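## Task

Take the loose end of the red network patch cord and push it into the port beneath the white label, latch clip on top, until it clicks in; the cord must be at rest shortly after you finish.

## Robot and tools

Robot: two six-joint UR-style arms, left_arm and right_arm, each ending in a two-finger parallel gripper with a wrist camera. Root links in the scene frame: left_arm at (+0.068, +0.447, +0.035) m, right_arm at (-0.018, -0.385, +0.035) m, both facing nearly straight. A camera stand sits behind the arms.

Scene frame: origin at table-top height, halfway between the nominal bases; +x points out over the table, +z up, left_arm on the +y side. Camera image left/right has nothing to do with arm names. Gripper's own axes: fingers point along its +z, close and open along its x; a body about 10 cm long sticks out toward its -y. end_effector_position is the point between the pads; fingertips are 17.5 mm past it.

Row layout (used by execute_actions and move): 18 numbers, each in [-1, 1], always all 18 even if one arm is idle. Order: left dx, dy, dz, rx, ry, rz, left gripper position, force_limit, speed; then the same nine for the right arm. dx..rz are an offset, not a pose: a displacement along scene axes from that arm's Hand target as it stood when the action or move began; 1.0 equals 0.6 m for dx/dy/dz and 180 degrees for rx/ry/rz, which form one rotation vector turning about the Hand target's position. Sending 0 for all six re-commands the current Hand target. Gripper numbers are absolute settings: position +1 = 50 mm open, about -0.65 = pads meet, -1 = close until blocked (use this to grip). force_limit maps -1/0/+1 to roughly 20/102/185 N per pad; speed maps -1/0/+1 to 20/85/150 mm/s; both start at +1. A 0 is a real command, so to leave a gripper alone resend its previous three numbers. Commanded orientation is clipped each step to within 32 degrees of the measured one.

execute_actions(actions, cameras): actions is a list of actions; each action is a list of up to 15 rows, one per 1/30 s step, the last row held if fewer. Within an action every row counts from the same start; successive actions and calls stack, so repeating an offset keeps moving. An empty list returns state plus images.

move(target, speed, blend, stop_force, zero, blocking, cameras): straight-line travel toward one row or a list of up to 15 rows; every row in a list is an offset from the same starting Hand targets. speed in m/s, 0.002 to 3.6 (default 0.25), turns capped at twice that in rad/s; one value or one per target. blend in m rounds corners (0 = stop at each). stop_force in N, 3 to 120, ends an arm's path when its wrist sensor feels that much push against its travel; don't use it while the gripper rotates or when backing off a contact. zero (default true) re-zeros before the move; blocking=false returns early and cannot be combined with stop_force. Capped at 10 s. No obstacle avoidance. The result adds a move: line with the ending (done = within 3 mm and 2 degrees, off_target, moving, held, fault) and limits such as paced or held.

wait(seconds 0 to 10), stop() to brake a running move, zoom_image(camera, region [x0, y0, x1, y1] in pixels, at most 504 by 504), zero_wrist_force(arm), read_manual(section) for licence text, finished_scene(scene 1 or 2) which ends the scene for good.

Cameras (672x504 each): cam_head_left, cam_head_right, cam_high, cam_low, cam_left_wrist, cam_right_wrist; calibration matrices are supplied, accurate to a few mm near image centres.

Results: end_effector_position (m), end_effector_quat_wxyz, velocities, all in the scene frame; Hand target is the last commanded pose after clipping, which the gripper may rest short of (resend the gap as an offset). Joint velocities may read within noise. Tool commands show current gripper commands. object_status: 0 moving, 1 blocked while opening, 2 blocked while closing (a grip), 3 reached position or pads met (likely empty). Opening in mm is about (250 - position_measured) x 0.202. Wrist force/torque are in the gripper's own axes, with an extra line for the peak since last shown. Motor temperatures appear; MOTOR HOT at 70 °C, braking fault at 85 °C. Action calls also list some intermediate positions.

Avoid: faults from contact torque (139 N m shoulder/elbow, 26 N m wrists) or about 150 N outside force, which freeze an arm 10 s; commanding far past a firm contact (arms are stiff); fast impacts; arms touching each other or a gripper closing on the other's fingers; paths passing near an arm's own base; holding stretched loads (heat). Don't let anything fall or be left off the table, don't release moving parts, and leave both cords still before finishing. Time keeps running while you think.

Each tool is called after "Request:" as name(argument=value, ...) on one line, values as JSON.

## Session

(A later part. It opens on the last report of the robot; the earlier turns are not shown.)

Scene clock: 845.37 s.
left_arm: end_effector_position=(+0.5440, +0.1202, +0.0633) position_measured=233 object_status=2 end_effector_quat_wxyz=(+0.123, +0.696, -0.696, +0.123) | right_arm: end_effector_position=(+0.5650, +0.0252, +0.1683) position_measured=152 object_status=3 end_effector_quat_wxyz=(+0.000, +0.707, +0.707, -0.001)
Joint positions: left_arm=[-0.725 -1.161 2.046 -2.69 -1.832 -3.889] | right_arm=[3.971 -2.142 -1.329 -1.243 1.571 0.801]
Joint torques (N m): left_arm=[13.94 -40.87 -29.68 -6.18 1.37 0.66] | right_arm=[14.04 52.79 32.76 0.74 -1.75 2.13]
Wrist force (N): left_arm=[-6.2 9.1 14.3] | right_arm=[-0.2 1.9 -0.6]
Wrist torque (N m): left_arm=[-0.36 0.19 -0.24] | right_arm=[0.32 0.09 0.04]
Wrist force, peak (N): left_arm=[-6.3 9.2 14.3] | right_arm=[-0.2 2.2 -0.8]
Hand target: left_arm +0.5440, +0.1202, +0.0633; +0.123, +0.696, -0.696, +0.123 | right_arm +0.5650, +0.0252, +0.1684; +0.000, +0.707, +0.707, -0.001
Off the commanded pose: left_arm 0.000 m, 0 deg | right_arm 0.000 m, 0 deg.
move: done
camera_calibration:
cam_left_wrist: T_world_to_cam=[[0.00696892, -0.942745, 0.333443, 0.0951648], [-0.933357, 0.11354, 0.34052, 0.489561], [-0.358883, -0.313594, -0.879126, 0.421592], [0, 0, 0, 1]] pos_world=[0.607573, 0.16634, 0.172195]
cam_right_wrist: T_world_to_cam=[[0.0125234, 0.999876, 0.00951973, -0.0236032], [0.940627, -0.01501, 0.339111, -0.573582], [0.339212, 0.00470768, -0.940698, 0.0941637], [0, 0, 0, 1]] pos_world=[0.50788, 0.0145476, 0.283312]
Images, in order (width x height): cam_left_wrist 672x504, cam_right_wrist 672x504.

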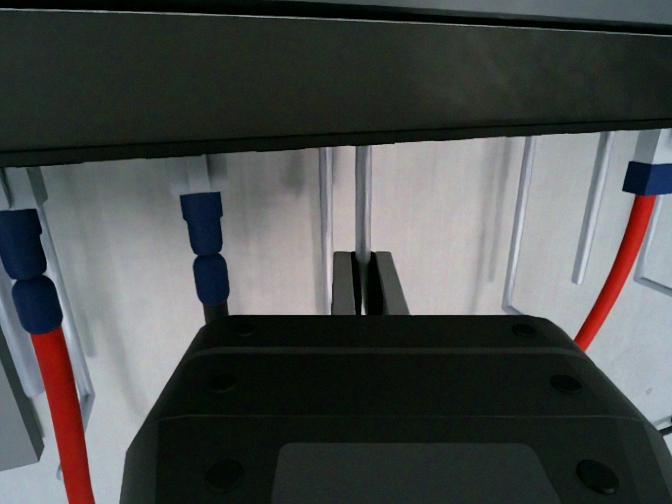

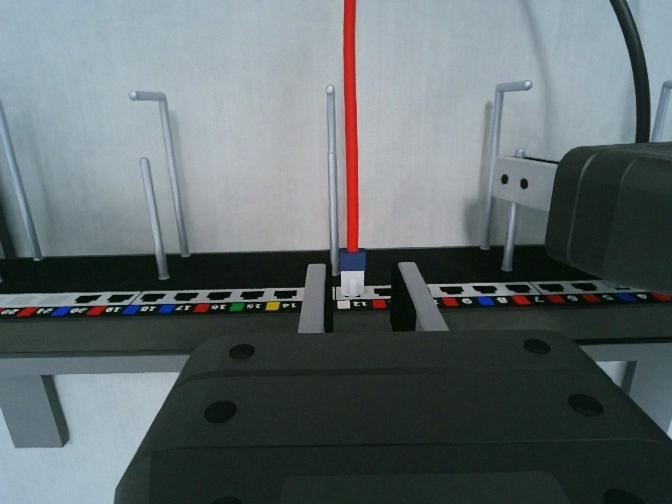

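Request:
execute_actions(actions=[[[0,0,0,0,0,0,0.1,-0.4,-1,0,0,0,0,0,0,0.0,0,-1]],[[0,0,0,0,0,0,0.1,-0.4,-1,0,0,0,0,0,0,0.0,0,-1]]])

Request:
move(target=[[0,0.057,0.157,0,0,0,0.1,-0.4,-1,0,0,0,0,0,0,0.0,0,-1],[-0.1,0.25,0.2,0,0,0,0.1,-0.4,-1,-0.015,0,0.02,0,0,0,0.0,0,-1]], speed=0.2, blend=0.02, cameras=["cam_left_wrist","cam_right_wrist","cam_head_left","cam_high"])

Request:
zoom_image(camera="cam_right_wrist", region=[552, 200, 672, 320])

Request:
zoom_image(camera="cam_right_wrist", region=[300, 220, 400, 320])

Request:
zoom_image(camera="cam_left_wrist", region=[200, 100, 500, 320])

Scene clock: 892.93 s.
left_arm: end_effector_position=(+0.5440, +0.1202, +0.0633) position_measured=138 object_status=3 end_effector_quat_wxyz=(+0.123, +0.696, -0.696, +0.123) | right_arm: end_effector_position=(+0.5650, +0.0252, +0.1684) position_measured=152 object_status=3 end_effector_quat_wxyz=(+0.000, +0.707, +0.707, -0.001)
Joint positions: left_arm=[-0.725 -1.161 2.046 -2.69 -1.832 -3.889] | right_arm=[3.971 -2.142 -1.329 -1.243 1.571 0.801]
Joint torques (N m): left_arm=[1.87 -40.45 -10.06 -2.16 -2.63 0.36] | right_arm=[14.04 52.39 32.91 1.13 2.44 2.36]
Wrist force (N): left_arm=[0.6 -1.6 0.0] | right_arm=[0.0 1.9 -0.6]
Wrist torque (N m): left_arm=[-0.74 -0.04 -0.04] | right_arm=[0.33 0.07 0.04]
Wrist force, peak (N): left_arm=[-6.2 9.4 14.3] | right_arm=[0.0 2.2 -0.7]
Hand target: left_arm +0.5440, +0.1202, +0.0633; +0.123, +0.696, -0.696, +0.123 | right_arm +0.5650, +0.0252, +0.1684; +0.000, +0.707, +0.707, -0.001
Off the commanded pose: left_arm 0.000 m, 0 deg | right_arm 0.000 m, 0 deg.
Step readings (end_effector_position of left_arm | right_arm):
0: (+0.5440, +0.1202, +0.0633) | (+0.5650, +0.0252, +0.1684)
1: (+0.5440, +0.1202, +0.0633) | (+0.5650, +0.0252, +0.1684)
2: (+0.5440, +0.1202, +0.0633) | (+0.5650, +0.0252, +0.1684)
4: (+0.5440, +0.1202, +0.0633) | (+0.5650, +0.0252, +0.1684)
8: (+0.5440, +0.1201, +0.0634) | (+0.5650, +0.0252, +0.1684)
15: (+0.5440, +0.1201, +0.0634) | (+0.5650, +0.0252, +0.1684)
16: (+0.5440, +0.1201, +0.0634) | (+0.5650, +0.0252, +0.1684)
17: (+0.5440, +0.1201, +0.0634) | (+0.5650, +0.0252, +0.1684)
19: (+0.5440, +0.1201, +0.0634) | (+0.5650, +0.0252, +0.1684)
23: (+0.5440, +0.1201, +0.0634) | (+0.5650, +0.0252, +0.1684)
30: (+0.5440, +0.1202, +0.0633) | (+0.5650, +0.0252, +0.1684)

Scene clock: 894.83 s.
left_arm: end_effector_position=(+0.4840, +0.2701, +0.1833) position_measured=138 object_status=3 end_effector_quat_wxyz=(+0.123, +0.696, -0.696, +0.123) | right_arm: end_effector_position=(+0.5560, +0.0252, +0.1804) position_measured=152 object_status=3 end_effector_quat_wxyz=(+0.000, +0.707, +0.707, -0.001)
Joint positions: left_arm=[-0.535 -1.628 2.201 -2.325 -1.871 -3.696] | right_arm=[3.981 -2.116 -1.339 -1.259 1.571 0.81]
Joint torques (N m): left_arm=[12.15 -26.8 -15.78 -1.43 -2.55 1.2] | right_arm=[14.89 52.79 19.28 0.95 2.13 2.21]
Wrist force (N): left_arm=[0.6 -1.8 -0.3] | right_arm=[-0.1 2.0 -0.7]
Wrist torque (N m): left_arm=[-0.79 -0.02 -0.11] | right_arm=[0.34 0.09 0.05]
Wrist force, peak (N): left_arm=[2.0 -2.2 -1.0] | right_arm=[-0.1 2.2 -0.6]
Hand target: left_arm +0.4840, +0.2702, +0.1833; +0.123, +0.696, -0.696, +0.123 | right_arm +0.5560, +0.0252, +0.1804; +0.000, +0.707, +0.707, -0.001
Off the commanded pose: left_arm 0.000 m, 0 deg | right_arm 0.000 m, 0 deg.
move: done
camera_calibration:
cam_left_wrist: T_world_to_cam=[[0.00696892, -0.942745, 0.333443, 0.196886], [-0.933357, 0.11354, 0.34052, 0.37577], [-0.358883, -0.313594, -0.879126, 0.552597], [0, 0, 0, 1]] pos_world=[0.547673, 0.31624, 0.292195]
cam_right_wrist: T_world_to_cam=[[0.0124903, 0.999876, 0.00961406, -0.0236172], [0.940627, -0.0150108, 0.339109, -0.569219], [0.339212, 0.00480768, -0.940698, 0.108597], [0, 0, 0, 1]] pos_world=[0.49888, 0.0145478, 0.295412]
Images, in order (width x height): cam_head_left 672x504, cam_high 672x504, cam_left_wrist 672x504, cam_right_wrist 672x504.

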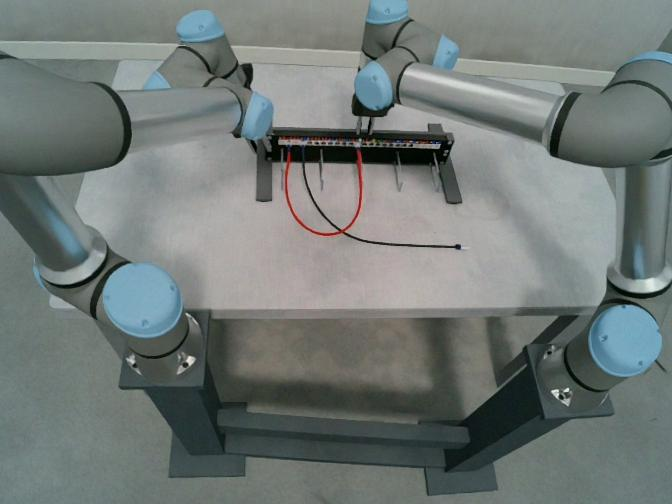

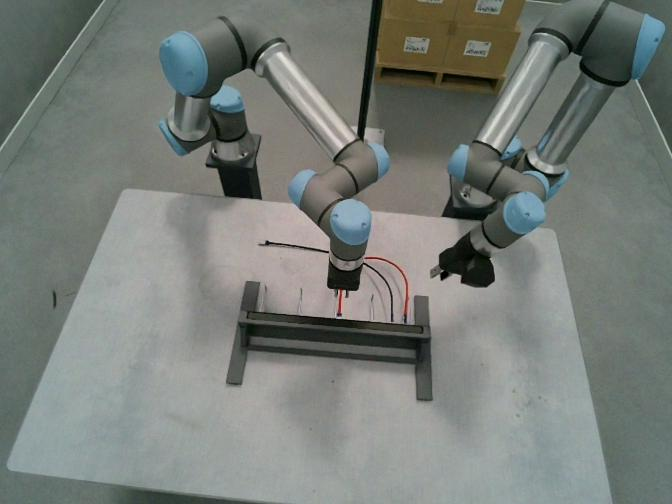

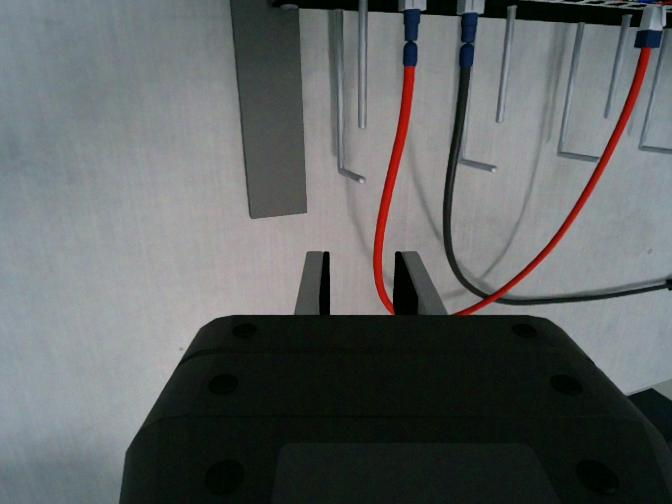

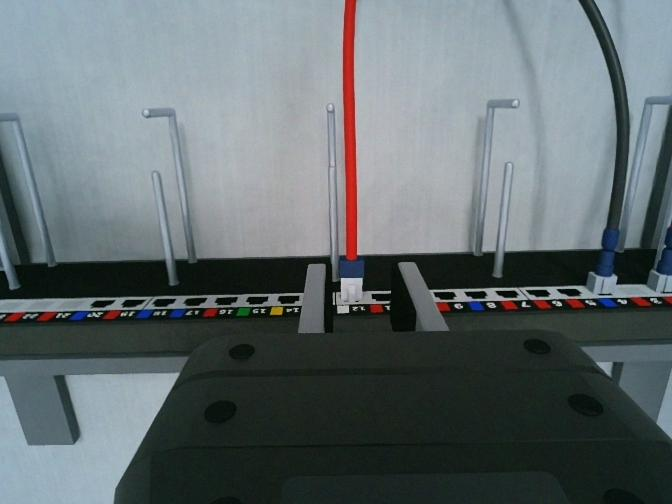

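Scaled by 4.200.

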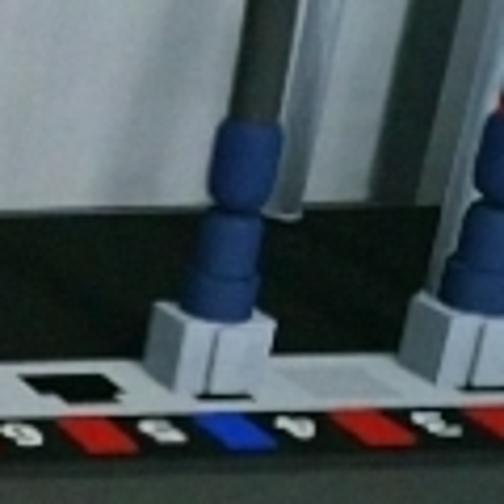

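Scaled by 5.040.

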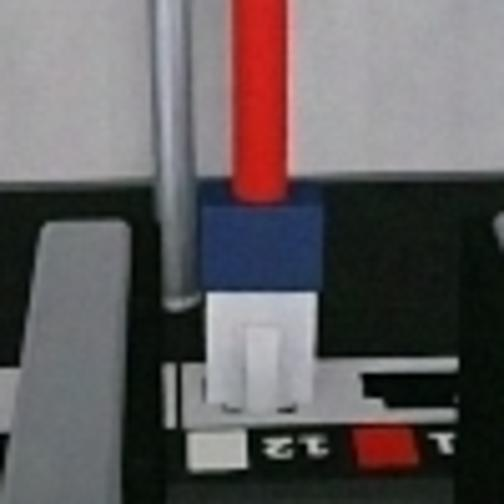

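Scaled by 1.680.

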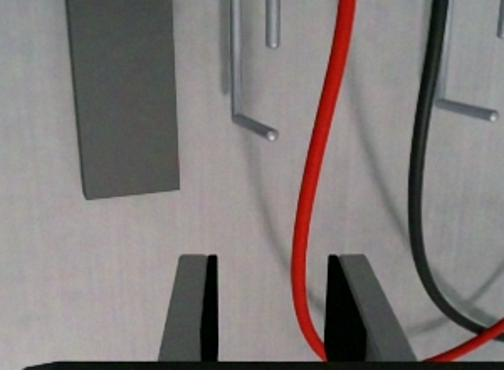

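Request:
move(target=[[0,0,0.05,-0.1445,-0.434,-0.202,0.1,-0.4,-1,-0.05,0,0.03,0,0,0,0.0,0,-1],[0.0483,-0.2087,-0.0738,-0.1445,-0.434,-0.202,0.1,-0.4,-1,-0.05,0,0.03,0,0,0,0.0,0,-1]], speed=0.3, blend=0.02, cameras=["cam_left_wrist"])

Request:
zoom_image(camera="cam_left_wrist", region=[260, 180, 420, 300])

Scene clock: 996.33 s.
left_arm: end_effector_position=(+0.5129, +0.1450, +0.1391) position_measured=138 object_status=3 end_effector_quat_wxyz=(+0.163, -0.193, +0.742, -0.621) | right_arm: end_effector_position=(+0.5260, +0.0252, +0.1984) position_measured=152 object_status=3 end_effector_quat_wxyz=(+0.000, +0.707, +0.707, -0.001)
Joint positions: left_arm=[-0.667 -0.718 2.385 -4.618 -1.965 -3.065] | right_arm=[4.013 -2.046 -1.399 -1.269 1.571 0.843]
Joint torques (N m): left_arm=[-13.36 -29.3 -6.95 -4.73 1.66 -1.63] | right_arm=[14.3 48.42 19.54 1.06 1.95 2.31]
Motor temperatures (°C): left_arm=[32 26 24 36 33 35] | right_arm=[29 31 27 32 30 34]
Wrist force (N): left_arm=[0.0 -4.2 -0.7] | right_arm=[0.0 2.0 -0.4]
Wrist torque (N m): left_arm=[-1.49 0.30 0.14] | right_arm=[0.36 0.10 0.06]
Wrist force, peak (N): left_arm=[-1.2 -3.8 -2.5] | right_arm=[0.0 2.3 -0.4]
Hand target: left_arm +0.5129, +0.1449, +0.1391; +0.163, -0.193, +0.742, -0.621 | right_arm +0.5260, +0.0252, +0.1984; +0.000, +0.707, +0.707, -0.001
Off the commanded pose: left_arm 0.000 m, 0 deg | right_arm 0.000 m, 0 deg.
move: done
camera_calibration:
cam_left_wrist: T_world_to_cam=[[-0.867242, -0.497876, 0.00310874, 0.523386], [-0.259276, 0.446281, -0.85651, 0.204506], [0.425049, -0.743608, -0.516121, 0.0947527], [0, 0, 0, 1]] pos_world=[0.466652, 0.239774, 0.222438]
Images, in order (width x height): cam_left_wrist 672x504.

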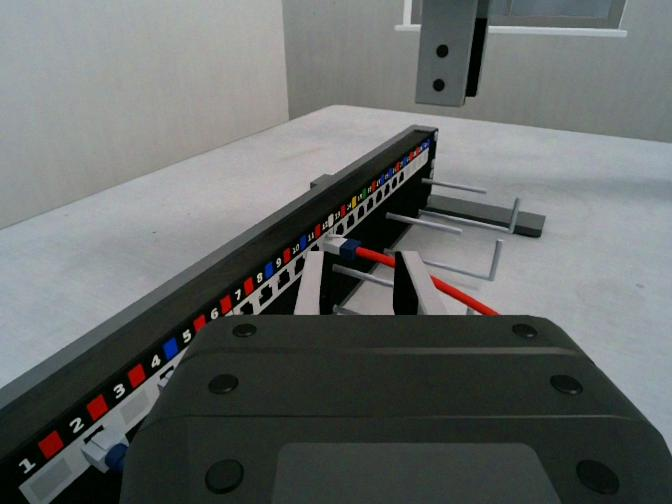

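Scaled by 3.150.

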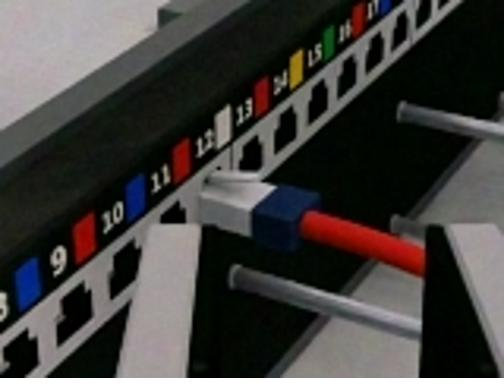

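Request:
zoom_image(camera="cam_left_wrist", region=[310, 205, 380, 275])

Request:
zoom_image(camera="cam_left_wrist", region=[60, 400, 160, 500])

Scaled by 7.200.

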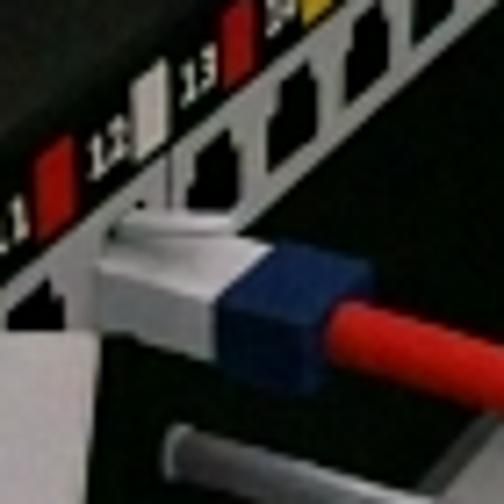

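Scaled by 5.040.

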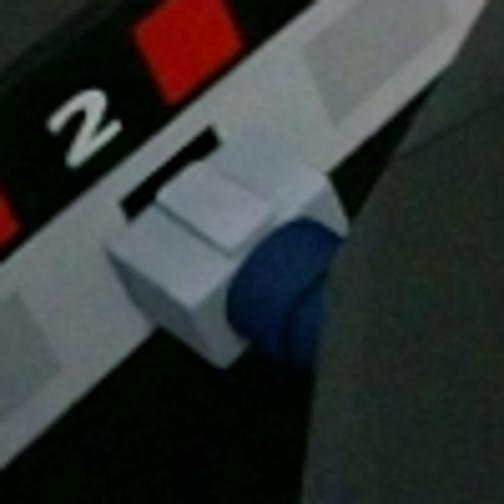

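Request:
zoom_image(camera="cam_left_wrist", region=[318, 215, 353, 250])

Request:
zoom_image(camera="cam_left_wrist", region=[250, 250, 300, 300])

Scaled by 14.400.

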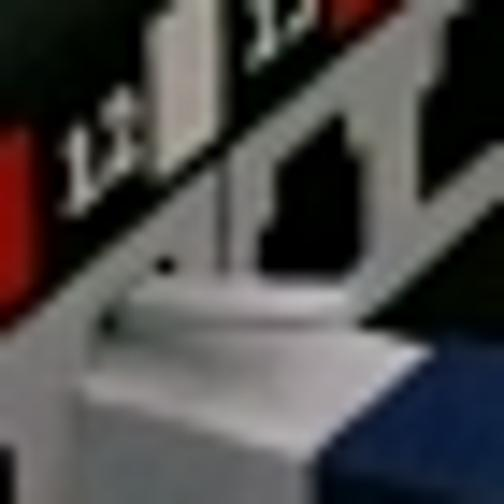

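Scaled by 10.080.

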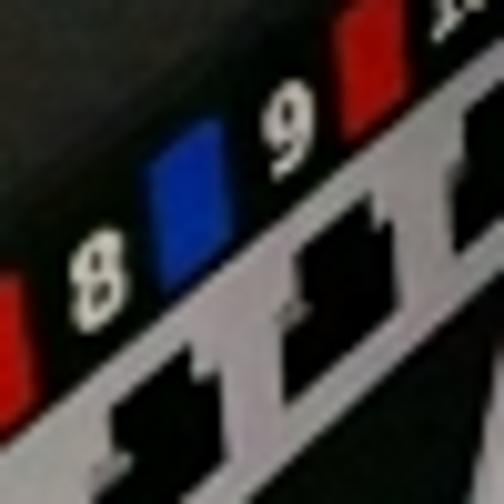

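Request:
move(target=[[0,0,0,0,0,0,0.1,-0.4,-1,0.085,0.0002,-0.08,0,0,0.006,0.0,0,-1],[0,0,0,0,0,0,0.1,-0.4,-1,0.085,0.0002,-0.174,0,0,0.006,0.0,0,-1]], speed=[0.15,0.06], blend=[0.01,0])

Request:
execute_actions(actions=[[[0,0,0,0,0,0,0.1,-0.4,-1,0,0,0,0,0,0,-1,-0.3,-1]]], cameras=["cam_left_wrist","cam_right_wrist"])

Request:
zoom_image(camera="cam_left_wrist", region=[300, 195, 380, 275])

Request:
zoom_image(camera="cam_right_wrist", region=[270, 190, 450, 350])

Scene clock: 1061.30 s.
left_arm: end_effector_position=(+0.5129, +0.1449, +0.1391) position_measured=138 object_status=3 end_effector_quat_wxyz=(+0.163, -0.193, +0.742, -0.621) | right_arm: end_effector_position=(+0.5770, +0.0254, +0.0942) position_measured=152 object_status=3 end_effector_quat_wxyz=(+0.000, +0.700, +0.714, -0.001)
Joint positions: left_arm=[-0.667 -0.718 2.385 -4.618 -1.965 -3.065] | right_arm=[3.959 -2.235 -1.38 -1.1 1.571 0.77]
Joint torques (N m): left_arm=[-13.25 -29.07 -6.4 -4.73 1.49 -1.89] | right_arm=[-11.19 40.11 17.63 4.47 1.84 -2.84]
Wrist force (N): left_arm=[-0.1 -4.2 -0.7] | right_arm=[0.2 1.8 -0.3]
Wrist torque (N m): left_arm=[-1.48 0.32 0.14] | right_arm=[0.29 0.04 0.22]
Wrist force, peak (N): left_arm=[-0.4 -4.5 -0.8] | right_arm=[-0.1 2.7 -0.1]
Hand target: left_arm +0.5129, +0.1449, +0.1391; +0.163, -0.193, +0.742, -0.621 | right_arm +0.5770, +0.0254, +0.0940; +0.000, +0.700, +0.714, -0.001
Off the commanded pose: left_arm 0.000 m, 0 deg | right_arm 0.000 m, 0 deg.
move: done

Scene clock: 1062.00 s.
left_arm: end_effector_position=(+0.5129, +0.1449, +0.1391) position_measured=138 object_status=3 end_effector_quat_wxyz=(+0.163, -0.193, +0.742, -0.621) | right_arm: end_effector_position=(+0.5770, +0.0253, +0.0940) position_measured=194 object_status=2 end_effector_quat_wxyz=(+0.000, +0.700, +0.714, -0.001)
Joint positions: left_arm=[-0.667 -0.718 2.385 -4.618 -1.965 -3.065] | right_arm=[3.959 -2.235 -1.38 -1.1 1.571 0.77]
Joint torques (N m): left_arm=[-13.48 -28.58 -5.94 -4.72 1.75 -1.71] | right_arm=[-4.79 39.95 22.8 4.94 1.22 -2.69]
Wrist force (N): left_arm=[-0.4 -3.9 -0.6] | right_arm=[-6.8 -0.8 -1.9]
Wrist torque (N m): left_arm=[-1.45 0.37 0.13] | right_arm=[0.33 -0.04 0.31]
Wrist force, peak (N): left_arm=[-0.3 -4.3 -0.8] | right_arm=[-6.8 -1.3 -1.9]
Hand target: left_arm +0.5129, +0.1449, +0.1391; +0.163, -0.193, +0.742, -0.621 | right_arm +0.5770, +0.0254, +0.0940; +0.000, +0.700, +0.714, -0.001
Off the commanded pose: left_arm 0.000 m, 0 deg | right_arm 0.000 m, 0 deg.
Step readings (end_effector_position of left_arm | right_arm):
0: (+0.5129, +0.1449, +0.1391) | (+0.5770, +0.0254, +0.0942)
1: (+0.5129, +0.1449, +0.1391) | (+0.5770, +0.0254, +0.0941)
2: (+0.5129, +0.1449, +0.1391) | (+0.5770, +0.0254, +0.0941)
4: (+0.5129, +0.1449, +0.1391) | (+0.5770, +0.0254, +0.0941)
8: (+0.5129, +0.1449, +0.1391) | (+0.5770, +0.0254, +0.0940)
15: (+0.5129, +0.1449, +0.1391) | (+0.5770, +0.0253, +0.0940)
camera_calibration:
cam_left_wrist: T_world_to_cam=[[-0.867206, -0.497941, 0.00306434, 0.523432], [-0.259266, 0.446262, -0.856523, 0.204493], [0.42513, -0.743576, -0.516099, 0.0945335], [0, 0, 0, 1]] pos_world=[0.466752, 0.239673, 0.222338]
cam_right_wrist: T_world_to_cam=[[-0.00626307, 0.999934, 0.00959454, -0.0122791], [0.940754, 0.00263888, 0.339079, -0.56021], [0.339032, 0.0111498, -0.940709, 0.020132], [0, 0, 0, 1]] pos_world=[0.520118, 0.0135321, 0.209012]
Images, in order (width x height): cam_left_wrist 672x504, cam_right_wrist 672x504.

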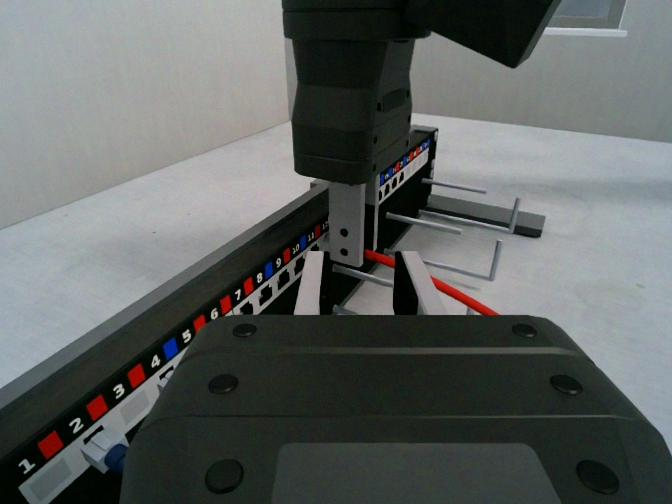

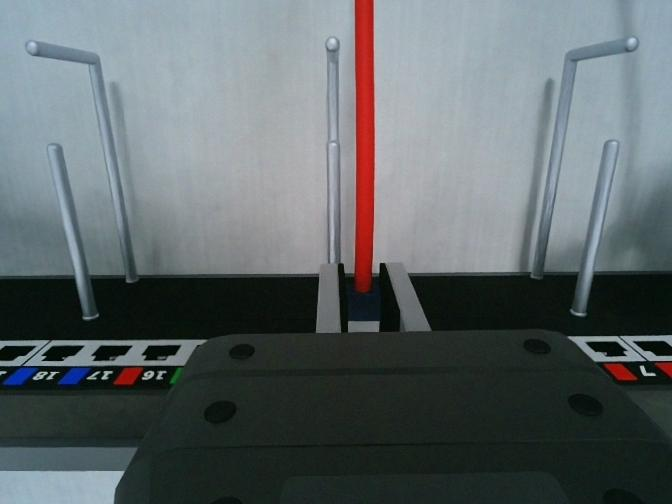

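Scaled by 6.300.

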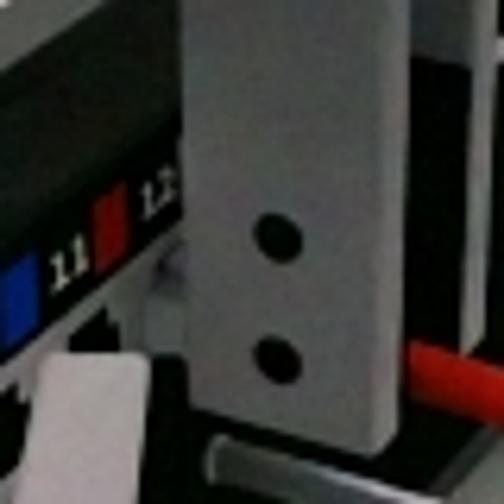

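Scaled by 2.800.

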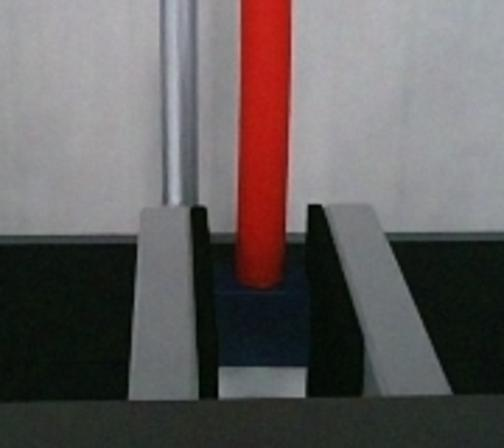

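Request:
move(target=[0,0,0,0,0,0,0.1,-0.4,-1,0.0117,0.0002,0,0,0,0,-1,-0.3,-1], speed=0.01, stop_force=20, cameras=["cam_left_wrist","cam_right_wrist"])

Request:
zoom_image(camera="cam_left_wrist", region=[300, 195, 380, 275])

Request:
zoom_image(camera="cam_right_wrist", region=[270, 190, 450, 350])

Scene clock: 1069.50 s.
left_arm: end_effector_position=(+0.5129, +0.1449, +0.1391) position_measured=138 object_status=3 end_effector_quat_wxyz=(+0.163, -0.193, +0.742, -0.621) | right_arm: end_effector_position=(+0.5783, +0.0255, +0.0940) position_measured=194 object_status=2 end_effector_quat_wxyz=(+0.000, +0.700, +0.714, -0.001)
Joint positions: left_arm=[-0.667 -0.718 2.385 -4.618 -1.965 -3.065] | right_arm=[3.958 -2.237 -1.375 -1.102 1.571 0.769]
Joint torques (N m): left_arm=[-13.17 -28.95 -7.53 -4.74 1.67 -1.65] | right_arm=[14.32 56 25.17 6.99 -1.91 2.25]
Wrist force (N): left_arm=[-0.3 -4.3 -0.8] | right_arm=[-8.2 -11.6 -0.7]
Wrist torque (N m): left_arm=[-1.51 0.35 0.14] | right_arm=[0.28 -0.08 0.37]
Wrist force, peak (N): left_arm=[-0.3 -4.4 -0.8] | right_arm=[-13.4 -25.2 -4.0]
Hand target: left_arm +0.5129, +0.1449, +0.1391; +0.163, -0.193, +0.742, -0.621 | right_arm +0.5783, +0.0255, +0.0940; +0.000, +0.700, +0.714, -0.001 (not the last commanded pose)
Off the commanded pose: left_arm 0.000 m, 0 deg | right_arm 0.006 m, 0 deg.
move: contact (right_arm)
camera_calibration:
cam_left_wrist: T_world_to_cam=[[-0.867206, -0.497941, 0.00306434, 0.523432], [-0.259266, 0.446262, -0.856523, 0.204493], [0.42513, -0.743576, -0.516099, 0.0945335], [0, 0, 0, 1]] pos_world=[0.466752, 0.239673, 0.222338]
cam_right_wrist: T_world_to_cam=[[-0.00651151, 0.999935, 0.00940123, -0.012301], [0.940796, 0.00293955, 0.33896, -0.561402], [0.338911, 0.0110518, -0.940754, 0.0196683], [0, 0, 0, 1]] pos_world=[0.521418, 0.0137331, 0.208912]
Images, in order (width x height): cam_left_wrist 672x504, cam_right_wrist 672x504.

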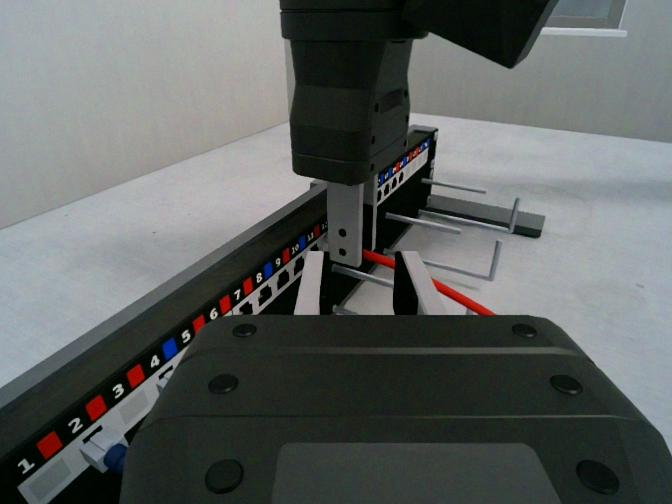

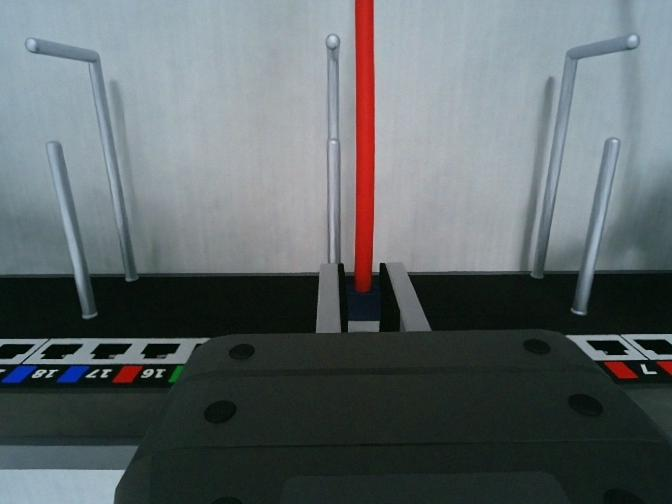

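Scaled by 6.300.

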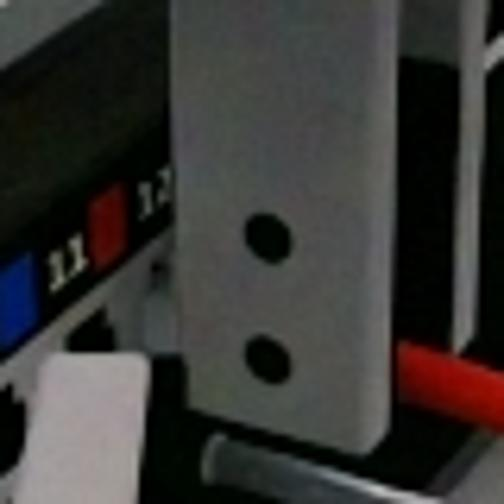

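Scaled by 2.800.

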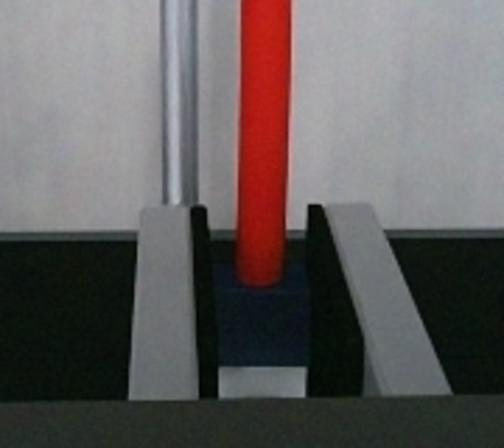

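Request:
move(target=[[0,0,0,0,0,0,0.1,-0.4,-1,0,-0.0009,0,0,0,0,-1,-0.3,-1],[0,0,0,0,0,0,0.1,-0.4,-1,0.01,-0.0007,0,0,0,0,-1,-0.3,-1]], speed=0.01, stop_force=16, cameras=["cam_left_wrist","cam_right_wrist"])

Request:
zoom_image(camera="cam_left_wrist", region=[300, 195, 380, 275])

Scene clock: 1082.60 s.
left_arm: end_effector_position=(+0.5129, +0.1449, +0.1391) position_measured=138 object_status=3 end_effector_quat_wxyz=(+0.163, -0.193, +0.742, -0.621) | right_arm: end_effector_position=(+0.5843, +0.0251, +0.0940) position_measured=194 object_status=2 end_effector_quat_wxyz=(+0.000, +0.700, +0.714, -0.001)
Joint positions: left_arm=[-0.667 -0.718 2.385 -4.618 -1.965 -3.065] | right_arm=[3.952 -2.248 -1.357 -1.11 1.571 0.762]
Joint torques (N m): left_arm=[-12.09 -29.24 -6.16 -4.69 1.48 -1.58] | right_arm=[-21.49 41.17 37.22 5.29 -3.81 -2.71]
Wrist force (N): left_arm=[-0.2 -4.0 -0.7] | right_arm=[0.2 -25.6 -3.0]
Wrist torque (N m): left_arm=[-1.46 0.33 0.14] | right_arm=[0.27 0.06 0.17]
Wrist force, peak (N): left_arm=[-0.2 -4.5 -0.5] | right_arm=[-5.5 -29.1 -3.0]
Hand target: left_arm +0.5129, +0.1449, +0.1391; +0.163, -0.193, +0.742, -0.621 | right_arm +0.5843, +0.0250, +0.0940; +0.000, +0.700, +0.714, -0.001
Off the commanded pose: left_arm 0.000 m, 0 deg | right_arm 0.000 m, 0 deg.
move: done
camera_calibration:
cam_left_wrist: T_world_to_cam=[[-0.867206, -0.497941, 0.00306434, 0.523432], [-0.259266, 0.446262, -0.856523, 0.204493], [0.42513, -0.743576, -0.516099, 0.0945335], [0, 0, 0, 1]] pos_world=[0.466752, 0.239673, 0.222338]
cam_right_wrist: T_world_to_cam=[[-0.00651151, 0.999935, 0.00940123, -0.011862], [0.940796, 0.00293955, 0.33896, -0.567045], [0.338911, 0.0110518, -0.940754, 0.0176393], [0, 0, 0, 1]] pos_world=[0.527418, 0.0133331, 0.208912]
Images, in order (width x height): cam_left_wrist 672x504, cam_right_wrist 672x504.

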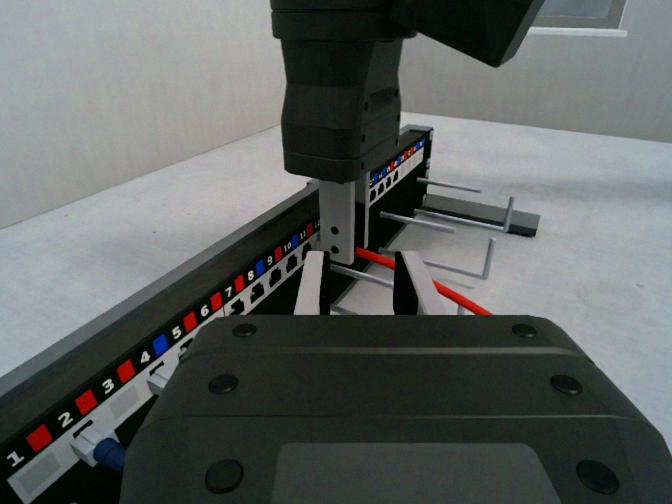

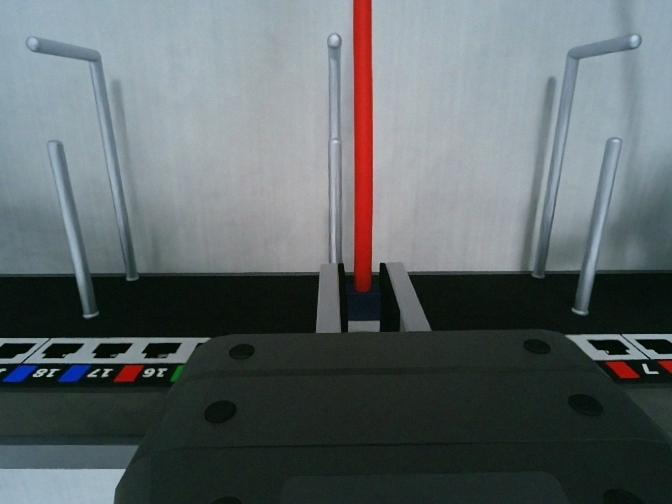

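Scaled by 6.300.

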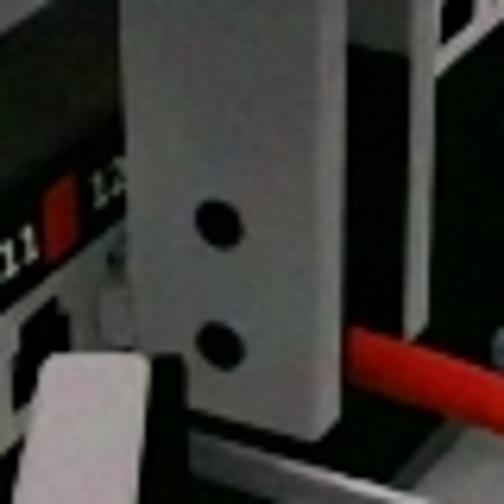

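Request:
move(target=[[-0.0215,0.0918,0.0848,0.1445,0.434,0.202,0.1,-0.4,-1,0,0,0,0,0,0,-1,-0.3,-1],[0.0618,-0.0077,-0.0323,0.1445,0.434,0.202,0.1,-0.4,-1,0,0,0,0,0,0,-1,-0.3,-1]], speed=0.3, blend=0.02, cameras=["cam_left_wrist"])

Scene clock: 1098.33 s.
left_arm: end_effector_position=(+0.5499, +0.1404, +0.1197) position_measured=138 object_status=3 end_effector_quat_wxyz=(+0.123, +0.696, -0.696, +0.123) | right_arm: end_effector_position=(+0.5843, +0.0250, +0.0940) position_measured=194 object_status=2 end_effector_quat_wxyz=(+0.000, +0.700, +0.714, -0.001)
Joint positions: left_arm=[-0.687 -1.277 2.011 -2.53 -1.841 -3.851] | right_arm=[3.952 -2.248 -1.357 -1.11 1.571 0.762]
Joint torques (N m): left_arm=[-12.4 -27.91 -25.63 -5.34 -2.59 -1.57] | right_arm=[-20.39 41.7 37.61 5.54 -7.41 -2.49]
Wrist force (N): left_arm=[1.1 -1.6 -0.5] | right_arm=[0.2 -25.2 -3.3]
Wrist torque (N m): left_arm=[-0.74 -0.10 0.07] | right_arm=[0.33 0.06 0.17]
Wrist force, peak (N): left_arm=[-0.3 -4.4 -0.6] | right_arm=[0.5 -25.9 -3.3]
Hand target: left_arm +0.5500, +0.1403, +0.1197; +0.123, +0.696, -0.696, +0.123 | right_arm +0.5843, +0.0250, +0.0940; +0.000, +0.700, +0.714, -0.001
Off the commanded pose: left_arm 0.000 m, 0 deg | right_arm 0.000 m, 0 deg.
move: done
camera_calibration:
cam_left_wrist: T_world_to_cam=[[0.00692586, -0.942751, 0.333425, 0.0954862], [-0.933369, 0.113561, 0.340479, 0.473663], [-0.358852, -0.313567, -0.879148, 0.479674], [0, 0, 0, 1]] pos_world=[0.613573, 0.18664, 0.228595]
Images, in order (width x height): cam_left_wrist 672x504.

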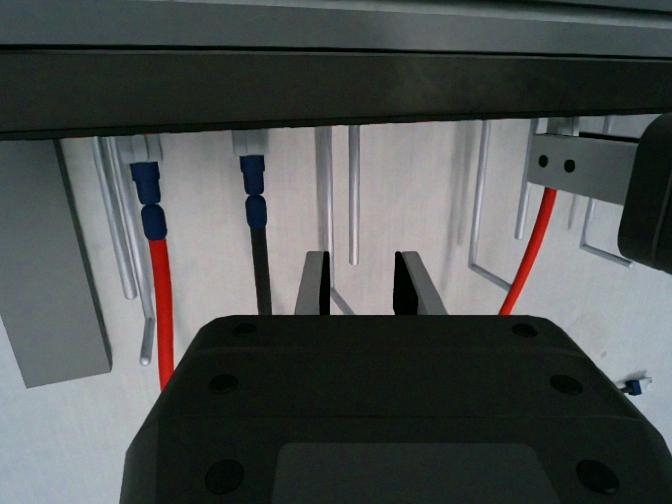

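Request:
move(target=[0.0,-0.0328,-0.094,0,0,0,0.1,-0.4,-1,0,0,0,0,0,0,-1,-0.3,-1], speed=0.06, stop_force=12)

Request:
execute_actions(actions=[[[0,0,0,0,0,0,-1,0.0,-1,0,0,0,0,0,0,-1,-0.3,-1]],[[0,0,0,0,0,0,-1,0.0,-1,0,0,0,0,0,0,-1,-0.3,-1]]], cameras=["cam_left_wrist"])

Scene clock: 1108.00 s.
left_arm: end_effector_position=(+0.5500, +0.1206, +0.0633) position_measured=138 object_status=3 end_effector_quat_wxyz=(+0.123, +0.696, -0.696, +0.123) | right_arm: end_effector_position=(+0.5843, +0.0250, +0.0940) position_measured=194 object_status=2 end_effector_quat_wxyz=(+0.000, +0.700, +0.714, -0.001)
Joint positions: left_arm=[-0.716 -1.152 2.03 -2.681 -1.834 -3.881] | right_arm=[3.952 -2.248 -1.357 -1.11 1.571 0.762]
Joint torques (N m): left_arm=[-13.01 -31.03 -12.39 -5.47 1.17 -1.65] | right_arm=[-20.8 41.28 39.48 5.42 -7.59 -2.92]
Wrist force (N): left_arm=[1.0 -1.6 -0.2] | right_arm=[0.5 -25.6 -3.1]
Wrist torque (N m): left_arm=[-0.73 -0.10 0.07] | right_arm=[0.27 0.03 0.17]
Wrist force, peak (N): left_arm=[1.4 -1.8 -1.1] | right_arm=[0.3 -25.9 -3.3]
Hand target: left_arm +0.5500, +0.1206, +0.0633; +0.123, +0.696, -0.696, +0.123 | right_arm +0.5843, +0.0250, +0.0940; +0.000, +0.700, +0.714, -0.001
Off the commanded pose: left_arm 0.000 m, 0 deg | right_arm 0.000 m, 0 deg.
move: done

Scene clock: 1109.23 s.
left_arm: end_effector_position=(+0.5500, +0.1207, +0.0632) position_measured=236 object_status=2 end_effector_quat_wxyz=(+0.123, +0.696, -0.696, +0.123) | right_arm: end_effector_position=(+0.5843, +0.0250, +0.0940) position_measured=194 object_status=2 end_effector_quat_wxyz=(+0.000, +0.700, +0.714, -0.001)
Joint positions: left_arm=[-0.716 -1.152 2.03 -2.681 -1.834 -3.881] | right_arm=[3.952 -2.248 -1.357 -1.11 1.571 0.762]
Joint torques (N m): left_arm=[-13.13 -34.48 -17.45 -5.24 -3.79 -1.04] | right_arm=[-19.78 41.05 37.33 5.71 -7.39 -2.52]
Wrist force (N): left_arm=[-10.0 1.8 -5.8] | right_arm=[-0.7 -25.2 -3.2]
Wrist torque (N m): left_arm=[-0.65 -0.22 -0.15] | right_arm=[0.30 0.02 0.19]
Wrist force, peak (N): left_arm=[-10.2 1.8 -5.8] | right_arm=[0.4 -25.9 -3.2]
Hand target: left_arm +0.5500, +0.1206, +0.0633; +0.123, +0.696, -0.696, +0.123 | right_arm +0.5843, +0.0250, +0.0940; +0.000, +0.700, +0.714, -0.001
Off the commanded pose: left_arm 0.000 m, 0 deg | right_arm 0.000 m, 0 deg.
Step readings (end_effector_position of left_arm | right_arm):
0: (+0.5500, +0.1206, +0.0633) | (+0.5843, +0.0250, +0.0940)
1: (+0.5500, +0.1206, +0.0633) | (+0.5843, +0.0250, +0.0940)
2: (+0.5500, +0.1206, +0.0633) | (+0.5843, +0.0250, +0.0940)
4: (+0.5500, +0.1206, +0.0633) | (+0.5843, +0.0250, +0.0940)
8: (+0.5500, +0.1206, +0.0633) | (+0.5843, +0.0250, +0.0940)
15: (+0.5500, +0.1206, +0.0633) | (+0.5843, +0.0250, +0.0940)
16: (+0.5500, +0.1206, +0.0633) | (+0.5843, +0.0250, +0.0940)
17: (+0.5500, +0.1206, +0.0633) | (+0.5843, +0.0250, +0.0940)
19: (+0.5500, +0.1206, +0.0633) | (+0.5843, +0.0250, +0.0940)
23: (+0.5500, +0.1206, +0.0633) | (+0.5843, +0.0250, +0.0940)
30: (+0.5500, +0.1207, +0.0632) | (+0.5843, +0.0250, +0.0940)
camera_calibration:
cam_left_wrist: T_world_to_cam=[[0.00698055, -0.942791, 0.333311, 0.0956503], [-0.933398, 0.113446, 0.340438, 0.495286], [-0.358775, -0.313488, -0.879207, 0.42378], [0, 0, 0, 1]] pos_world=[0.613673, 0.16684, 0.172095]
Images, in order (width x height): cam_left_wrist 672x504.

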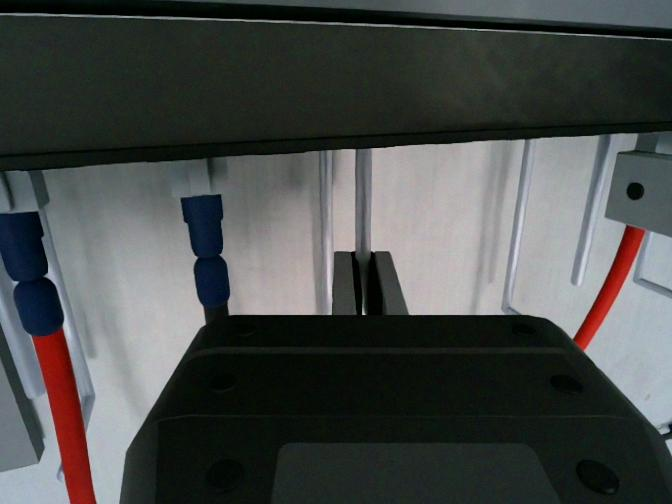

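Request:
move(target=[0,0,0,0,0,0,-1,0.0,-1,0.0133,0.0002,0,0,0,0,-0.97,0.1,-1], speed=0.008, stop_force=50, cameras=["cam_left_wrist","cam_right_wrist"])

Request:
zoom_image(camera="cam_right_wrist", region=[270, 190, 450, 350])

Request:
zoom_image(camera="cam_left_wrist", region=[580, 100, 672, 260])

Scene clock: 1119.77 s.
left_arm: end_effector_position=(+0.5502, +0.1206, +0.0634) position_measured=236 object_status=2 end_effector_quat_wxyz=(+0.123, +0.696, -0.696, +0.123) | right_arm: end_effector_position=(+0.5883, +0.0251, +0.0939) position_measured=198 object_status=2 end_effector_quat_wxyz=(+0.000, +0.700, +0.714, -0.001)
Joint positions: left_arm=[-0.716 -1.152 2.03 -2.681 -1.834 -3.881] | right_arm=[3.948 -2.255 -1.344 -1.116 1.571 0.758]
Joint torques (N m): left_arm=[-12.6 -44.12 1.53 5.45 -11.39 0.99] | right_arm=[-12.85 51.95 35.05 14.86 -13.26 2.38]
Wrist force (N): left_arm=[1.2 -59.5 19.0] | right_arm=[3.1 -69.4 -10.8]
Wrist torque (N m): left_arm=[-1.19 -0.02 -0.43] | right_arm=[0.33 0.09 0.09]
Wrist force, peak (N): left_arm=[1.5 -64.2 18.8] | right_arm=[1.4 -80.3 -13.4]
Hand target: left_arm +0.5502, +0.1206, +0.0634; +0.123, +0.696, -0.696, +0.123 | right_arm +0.5884, +0.0252, +0.0939; +0.000, +0.700, +0.714, -0.001 (not the last commanded pose)
Off the commanded pose: left_arm 0.000 m, 0 deg | right_arm 0.004 m, 0 deg.
move: contact (left_arm, right_arm)
camera_calibration:
cam_left_wrist: T_world_to_cam=[[0.00682285, -0.942716, 0.333526, 0.09563], [-0.93352, 0.113557, 0.340067, 0.495431], [-0.358461, -0.313674, -0.87927, 0.423841], [0, 0, 0, 1]] pos_world=[0.613773, 0.16684, 0.172296]
cam_right_wrist: T_world_to_cam=[[-0.00668877, 0.999937, 0.00902388, -0.0116629], [0.941041, 0.00324204, 0.338277, -0.570893], [0.338227, 0.0107545, -0.941003, 0.016667], [0, 0, 0, 1]] pos_world=[0.531518, 0.0133337, 0.208909]
Images, in order (width x height): cam_left_wrist 672x504, cam_right_wrist 672x504.

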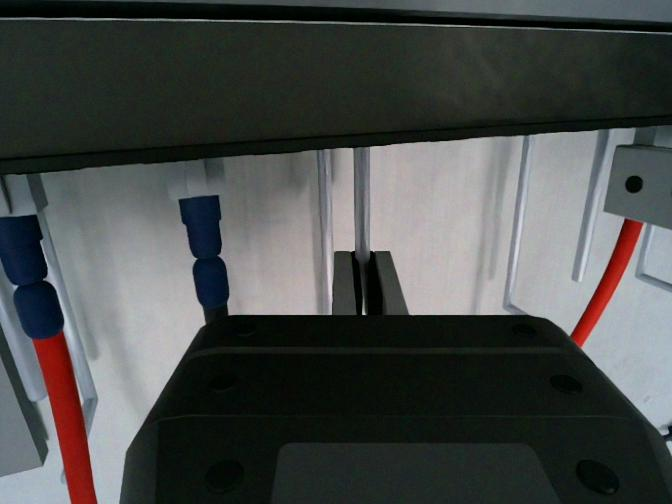

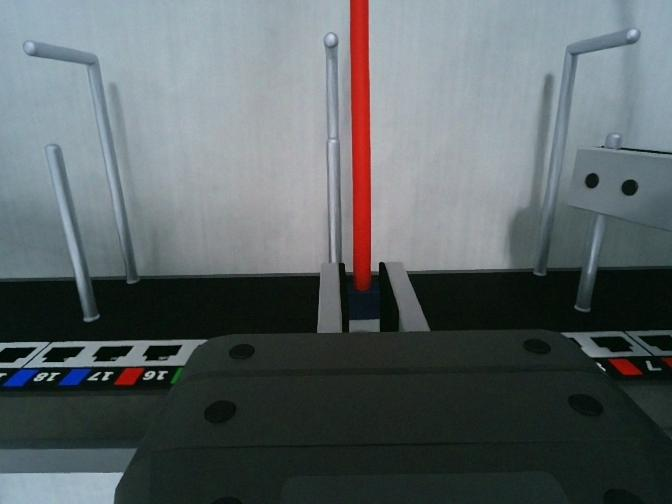

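Scaled by 2.800.

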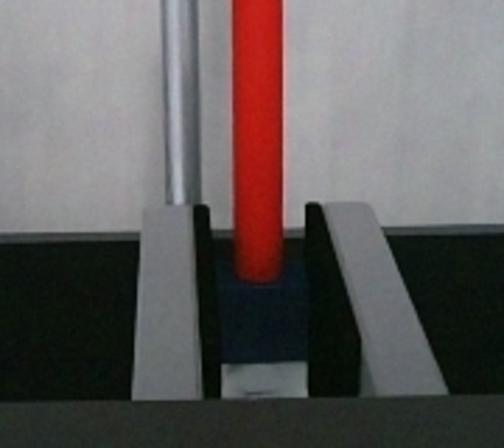

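Scaled by 3.150.

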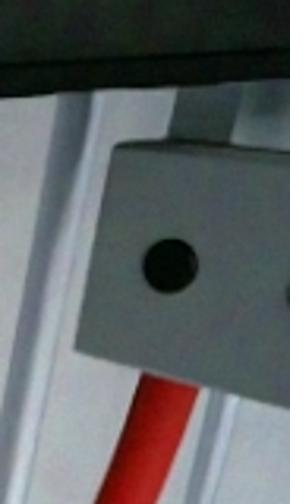

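Request:
move(target=[0,0,0,0,0,0,-1,0.0,-1,-0.0045,0,0,0,0,0,-0.97,0.1,-1], speed=0.01)

Request:
move(target=[0,0,0,0,0,0,-1,0.0,-1,-0.01,0,0,0,0,0,-0.97,0.1,-1], speed=0.006, stop_force=45, cameras=["cam_left_wrist","cam_right_wrist"])

Request:
zoom_image(camera="cam_right_wrist", region=[270, 190, 450, 350])

Request:
zoom_image(camera="cam_left_wrist", region=[580, 100, 672, 260])

Scene clock: 1143.37 s.
left_arm: end_effector_position=(+0.5500, +0.1206, +0.0633) position_measured=236 object_status=2 end_effector_quat_wxyz=(+0.123, +0.696, -0.696, +0.123) | right_arm: end_effector_position=(+0.5859, +0.0251, +0.0940) position_measured=198 object_status=2 end_effector_quat_wxyz=(+0.000, +0.700, +0.714, -0.001)
Joint positions: left_arm=[-0.716 -1.152 2.03 -2.681 -1.834 -3.881] | right_arm=[3.95 -2.251 -1.352 -1.112 1.571 0.761]
Joint torques (N m): left_arm=[-13.05 -44.47 -13.83 -3.02 -1.36 0.83] | right_arm=[4.66 55.59 17.12 4.2 -4.24 2.39]
Wrist force (N): left_arm=[4.1 -18.8 17.9] | right_arm=[9.8 -3.9 0.7]
Wrist torque (N m): left_arm=[-1.15 -0.07 -0.51] | right_arm=[0.34 0.11 -0.21]
Wrist force, peak (N): left_arm=[1.2 -59.9 19.3] | right_arm=[3.1 -69.7 -10.7]
Hand target: left_arm +0.5502, +0.1206, +0.0634; +0.123, +0.696, -0.696, +0.123 | right_arm +0.5857, +0.0252, +0.0939; +0.000, +0.700, +0.714, -0.001
Off the commanded pose: left_arm 0.000 m, 0 deg | right_arm 0.000 m, 0 deg.
move: done

Scene clock: 1145.20 s.
left_arm: end_effector_position=(+0.5501, +0.1206, +0.0634) position_measured=236 object_status=2 end_effector_quat_wxyz=(+0.123, +0.696, -0.697, +0.123) | right_arm: end_effector_position=(+0.5830, +0.0252, +0.0940) position_measured=198 object_status=2 end_effector_quat_wxyz=(+0.000, +0.700, +0.714, -0.001)
Joint positions: left_arm=[-0.717 -1.152 2.03 -2.681 -1.834 -3.881] | right_arm=[3.953 -2.245 -1.361 -1.108 1.571 0.764]
Joint torques (N m): left_arm=[10.78 -43.77 -30.68 -7.9 3.92 1.01] | right_arm=[-3.29 34.37 17.54 -5.12 6.11 -2.39]
Wrist force (N): left_arm=[3.5 17.8 7.7] | right_arm=[7.4 34.7 -3.9]
Wrist torque (N m): left_arm=[-0.09 -0.42 -0.47] | right_arm=[0.31 0.10 -0.15]
Wrist force, peak (N): left_arm=[3.8 -18.2 17.7] | right_arm=[7.3 41.6 -2.3]
Hand target: left_arm +0.5502, +0.1206, +0.0634; +0.123, +0.696, -0.696, +0.123 | right_arm +0.5830, +0.0251, +0.0940; +0.000, +0.700, +0.714, -0.001 (not the last commanded pose)
Off the commanded pose: left_arm 0.000 m, 0 deg | right_arm 0.003 m, 0 deg.
move: contact (right_arm)
camera_calibration:
cam_left_wrist: T_world_to_cam=[[0.00670103, -0.942735, 0.333475, 0.0957165], [-0.933516, 0.113649, 0.340045, 0.495417], [-0.358472, -0.313583, -0.879297, 0.423838], [0, 0, 0, 1]] pos_world=[0.613773, 0.16684, 0.172296]
cam_right_wrist: T_world_to_cam=[[-0.00657831, 0.999932, 0.00958972, -0.0119767], [0.940796, 0.0029385, 0.338961, -0.565762], [0.33891, 0.0112518, -0.940752, 0.0182036], [0, 0, 0, 1]] pos_world=[0.526019, 0.0134336, 0.209011]
Images, in order (width x height): cam_left_wrist 672x504, cam_right_wrist 672x504.

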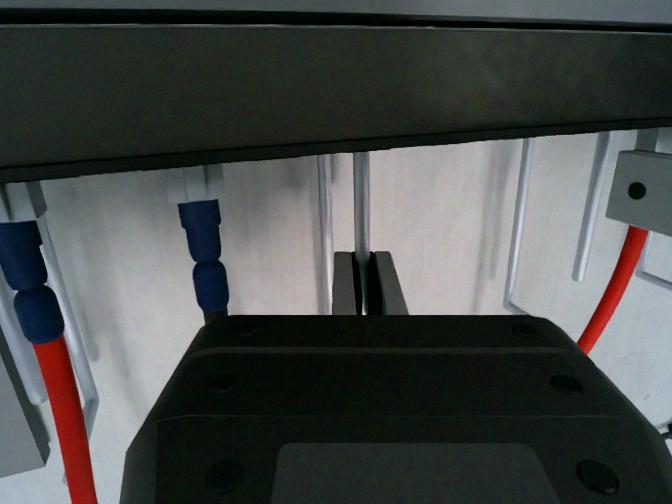

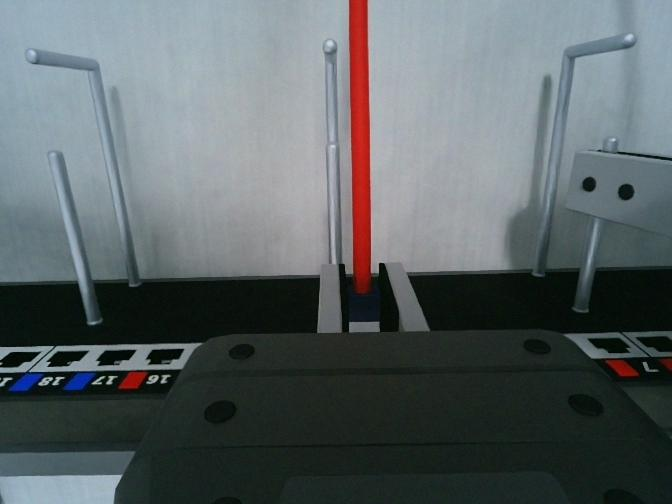

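Scaled by 2.800.

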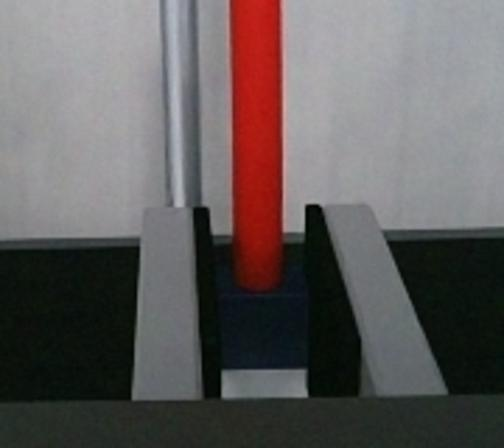

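Scaled by 3.150.

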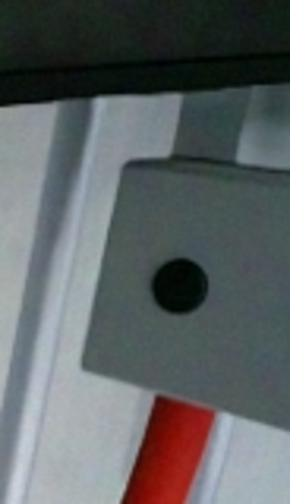

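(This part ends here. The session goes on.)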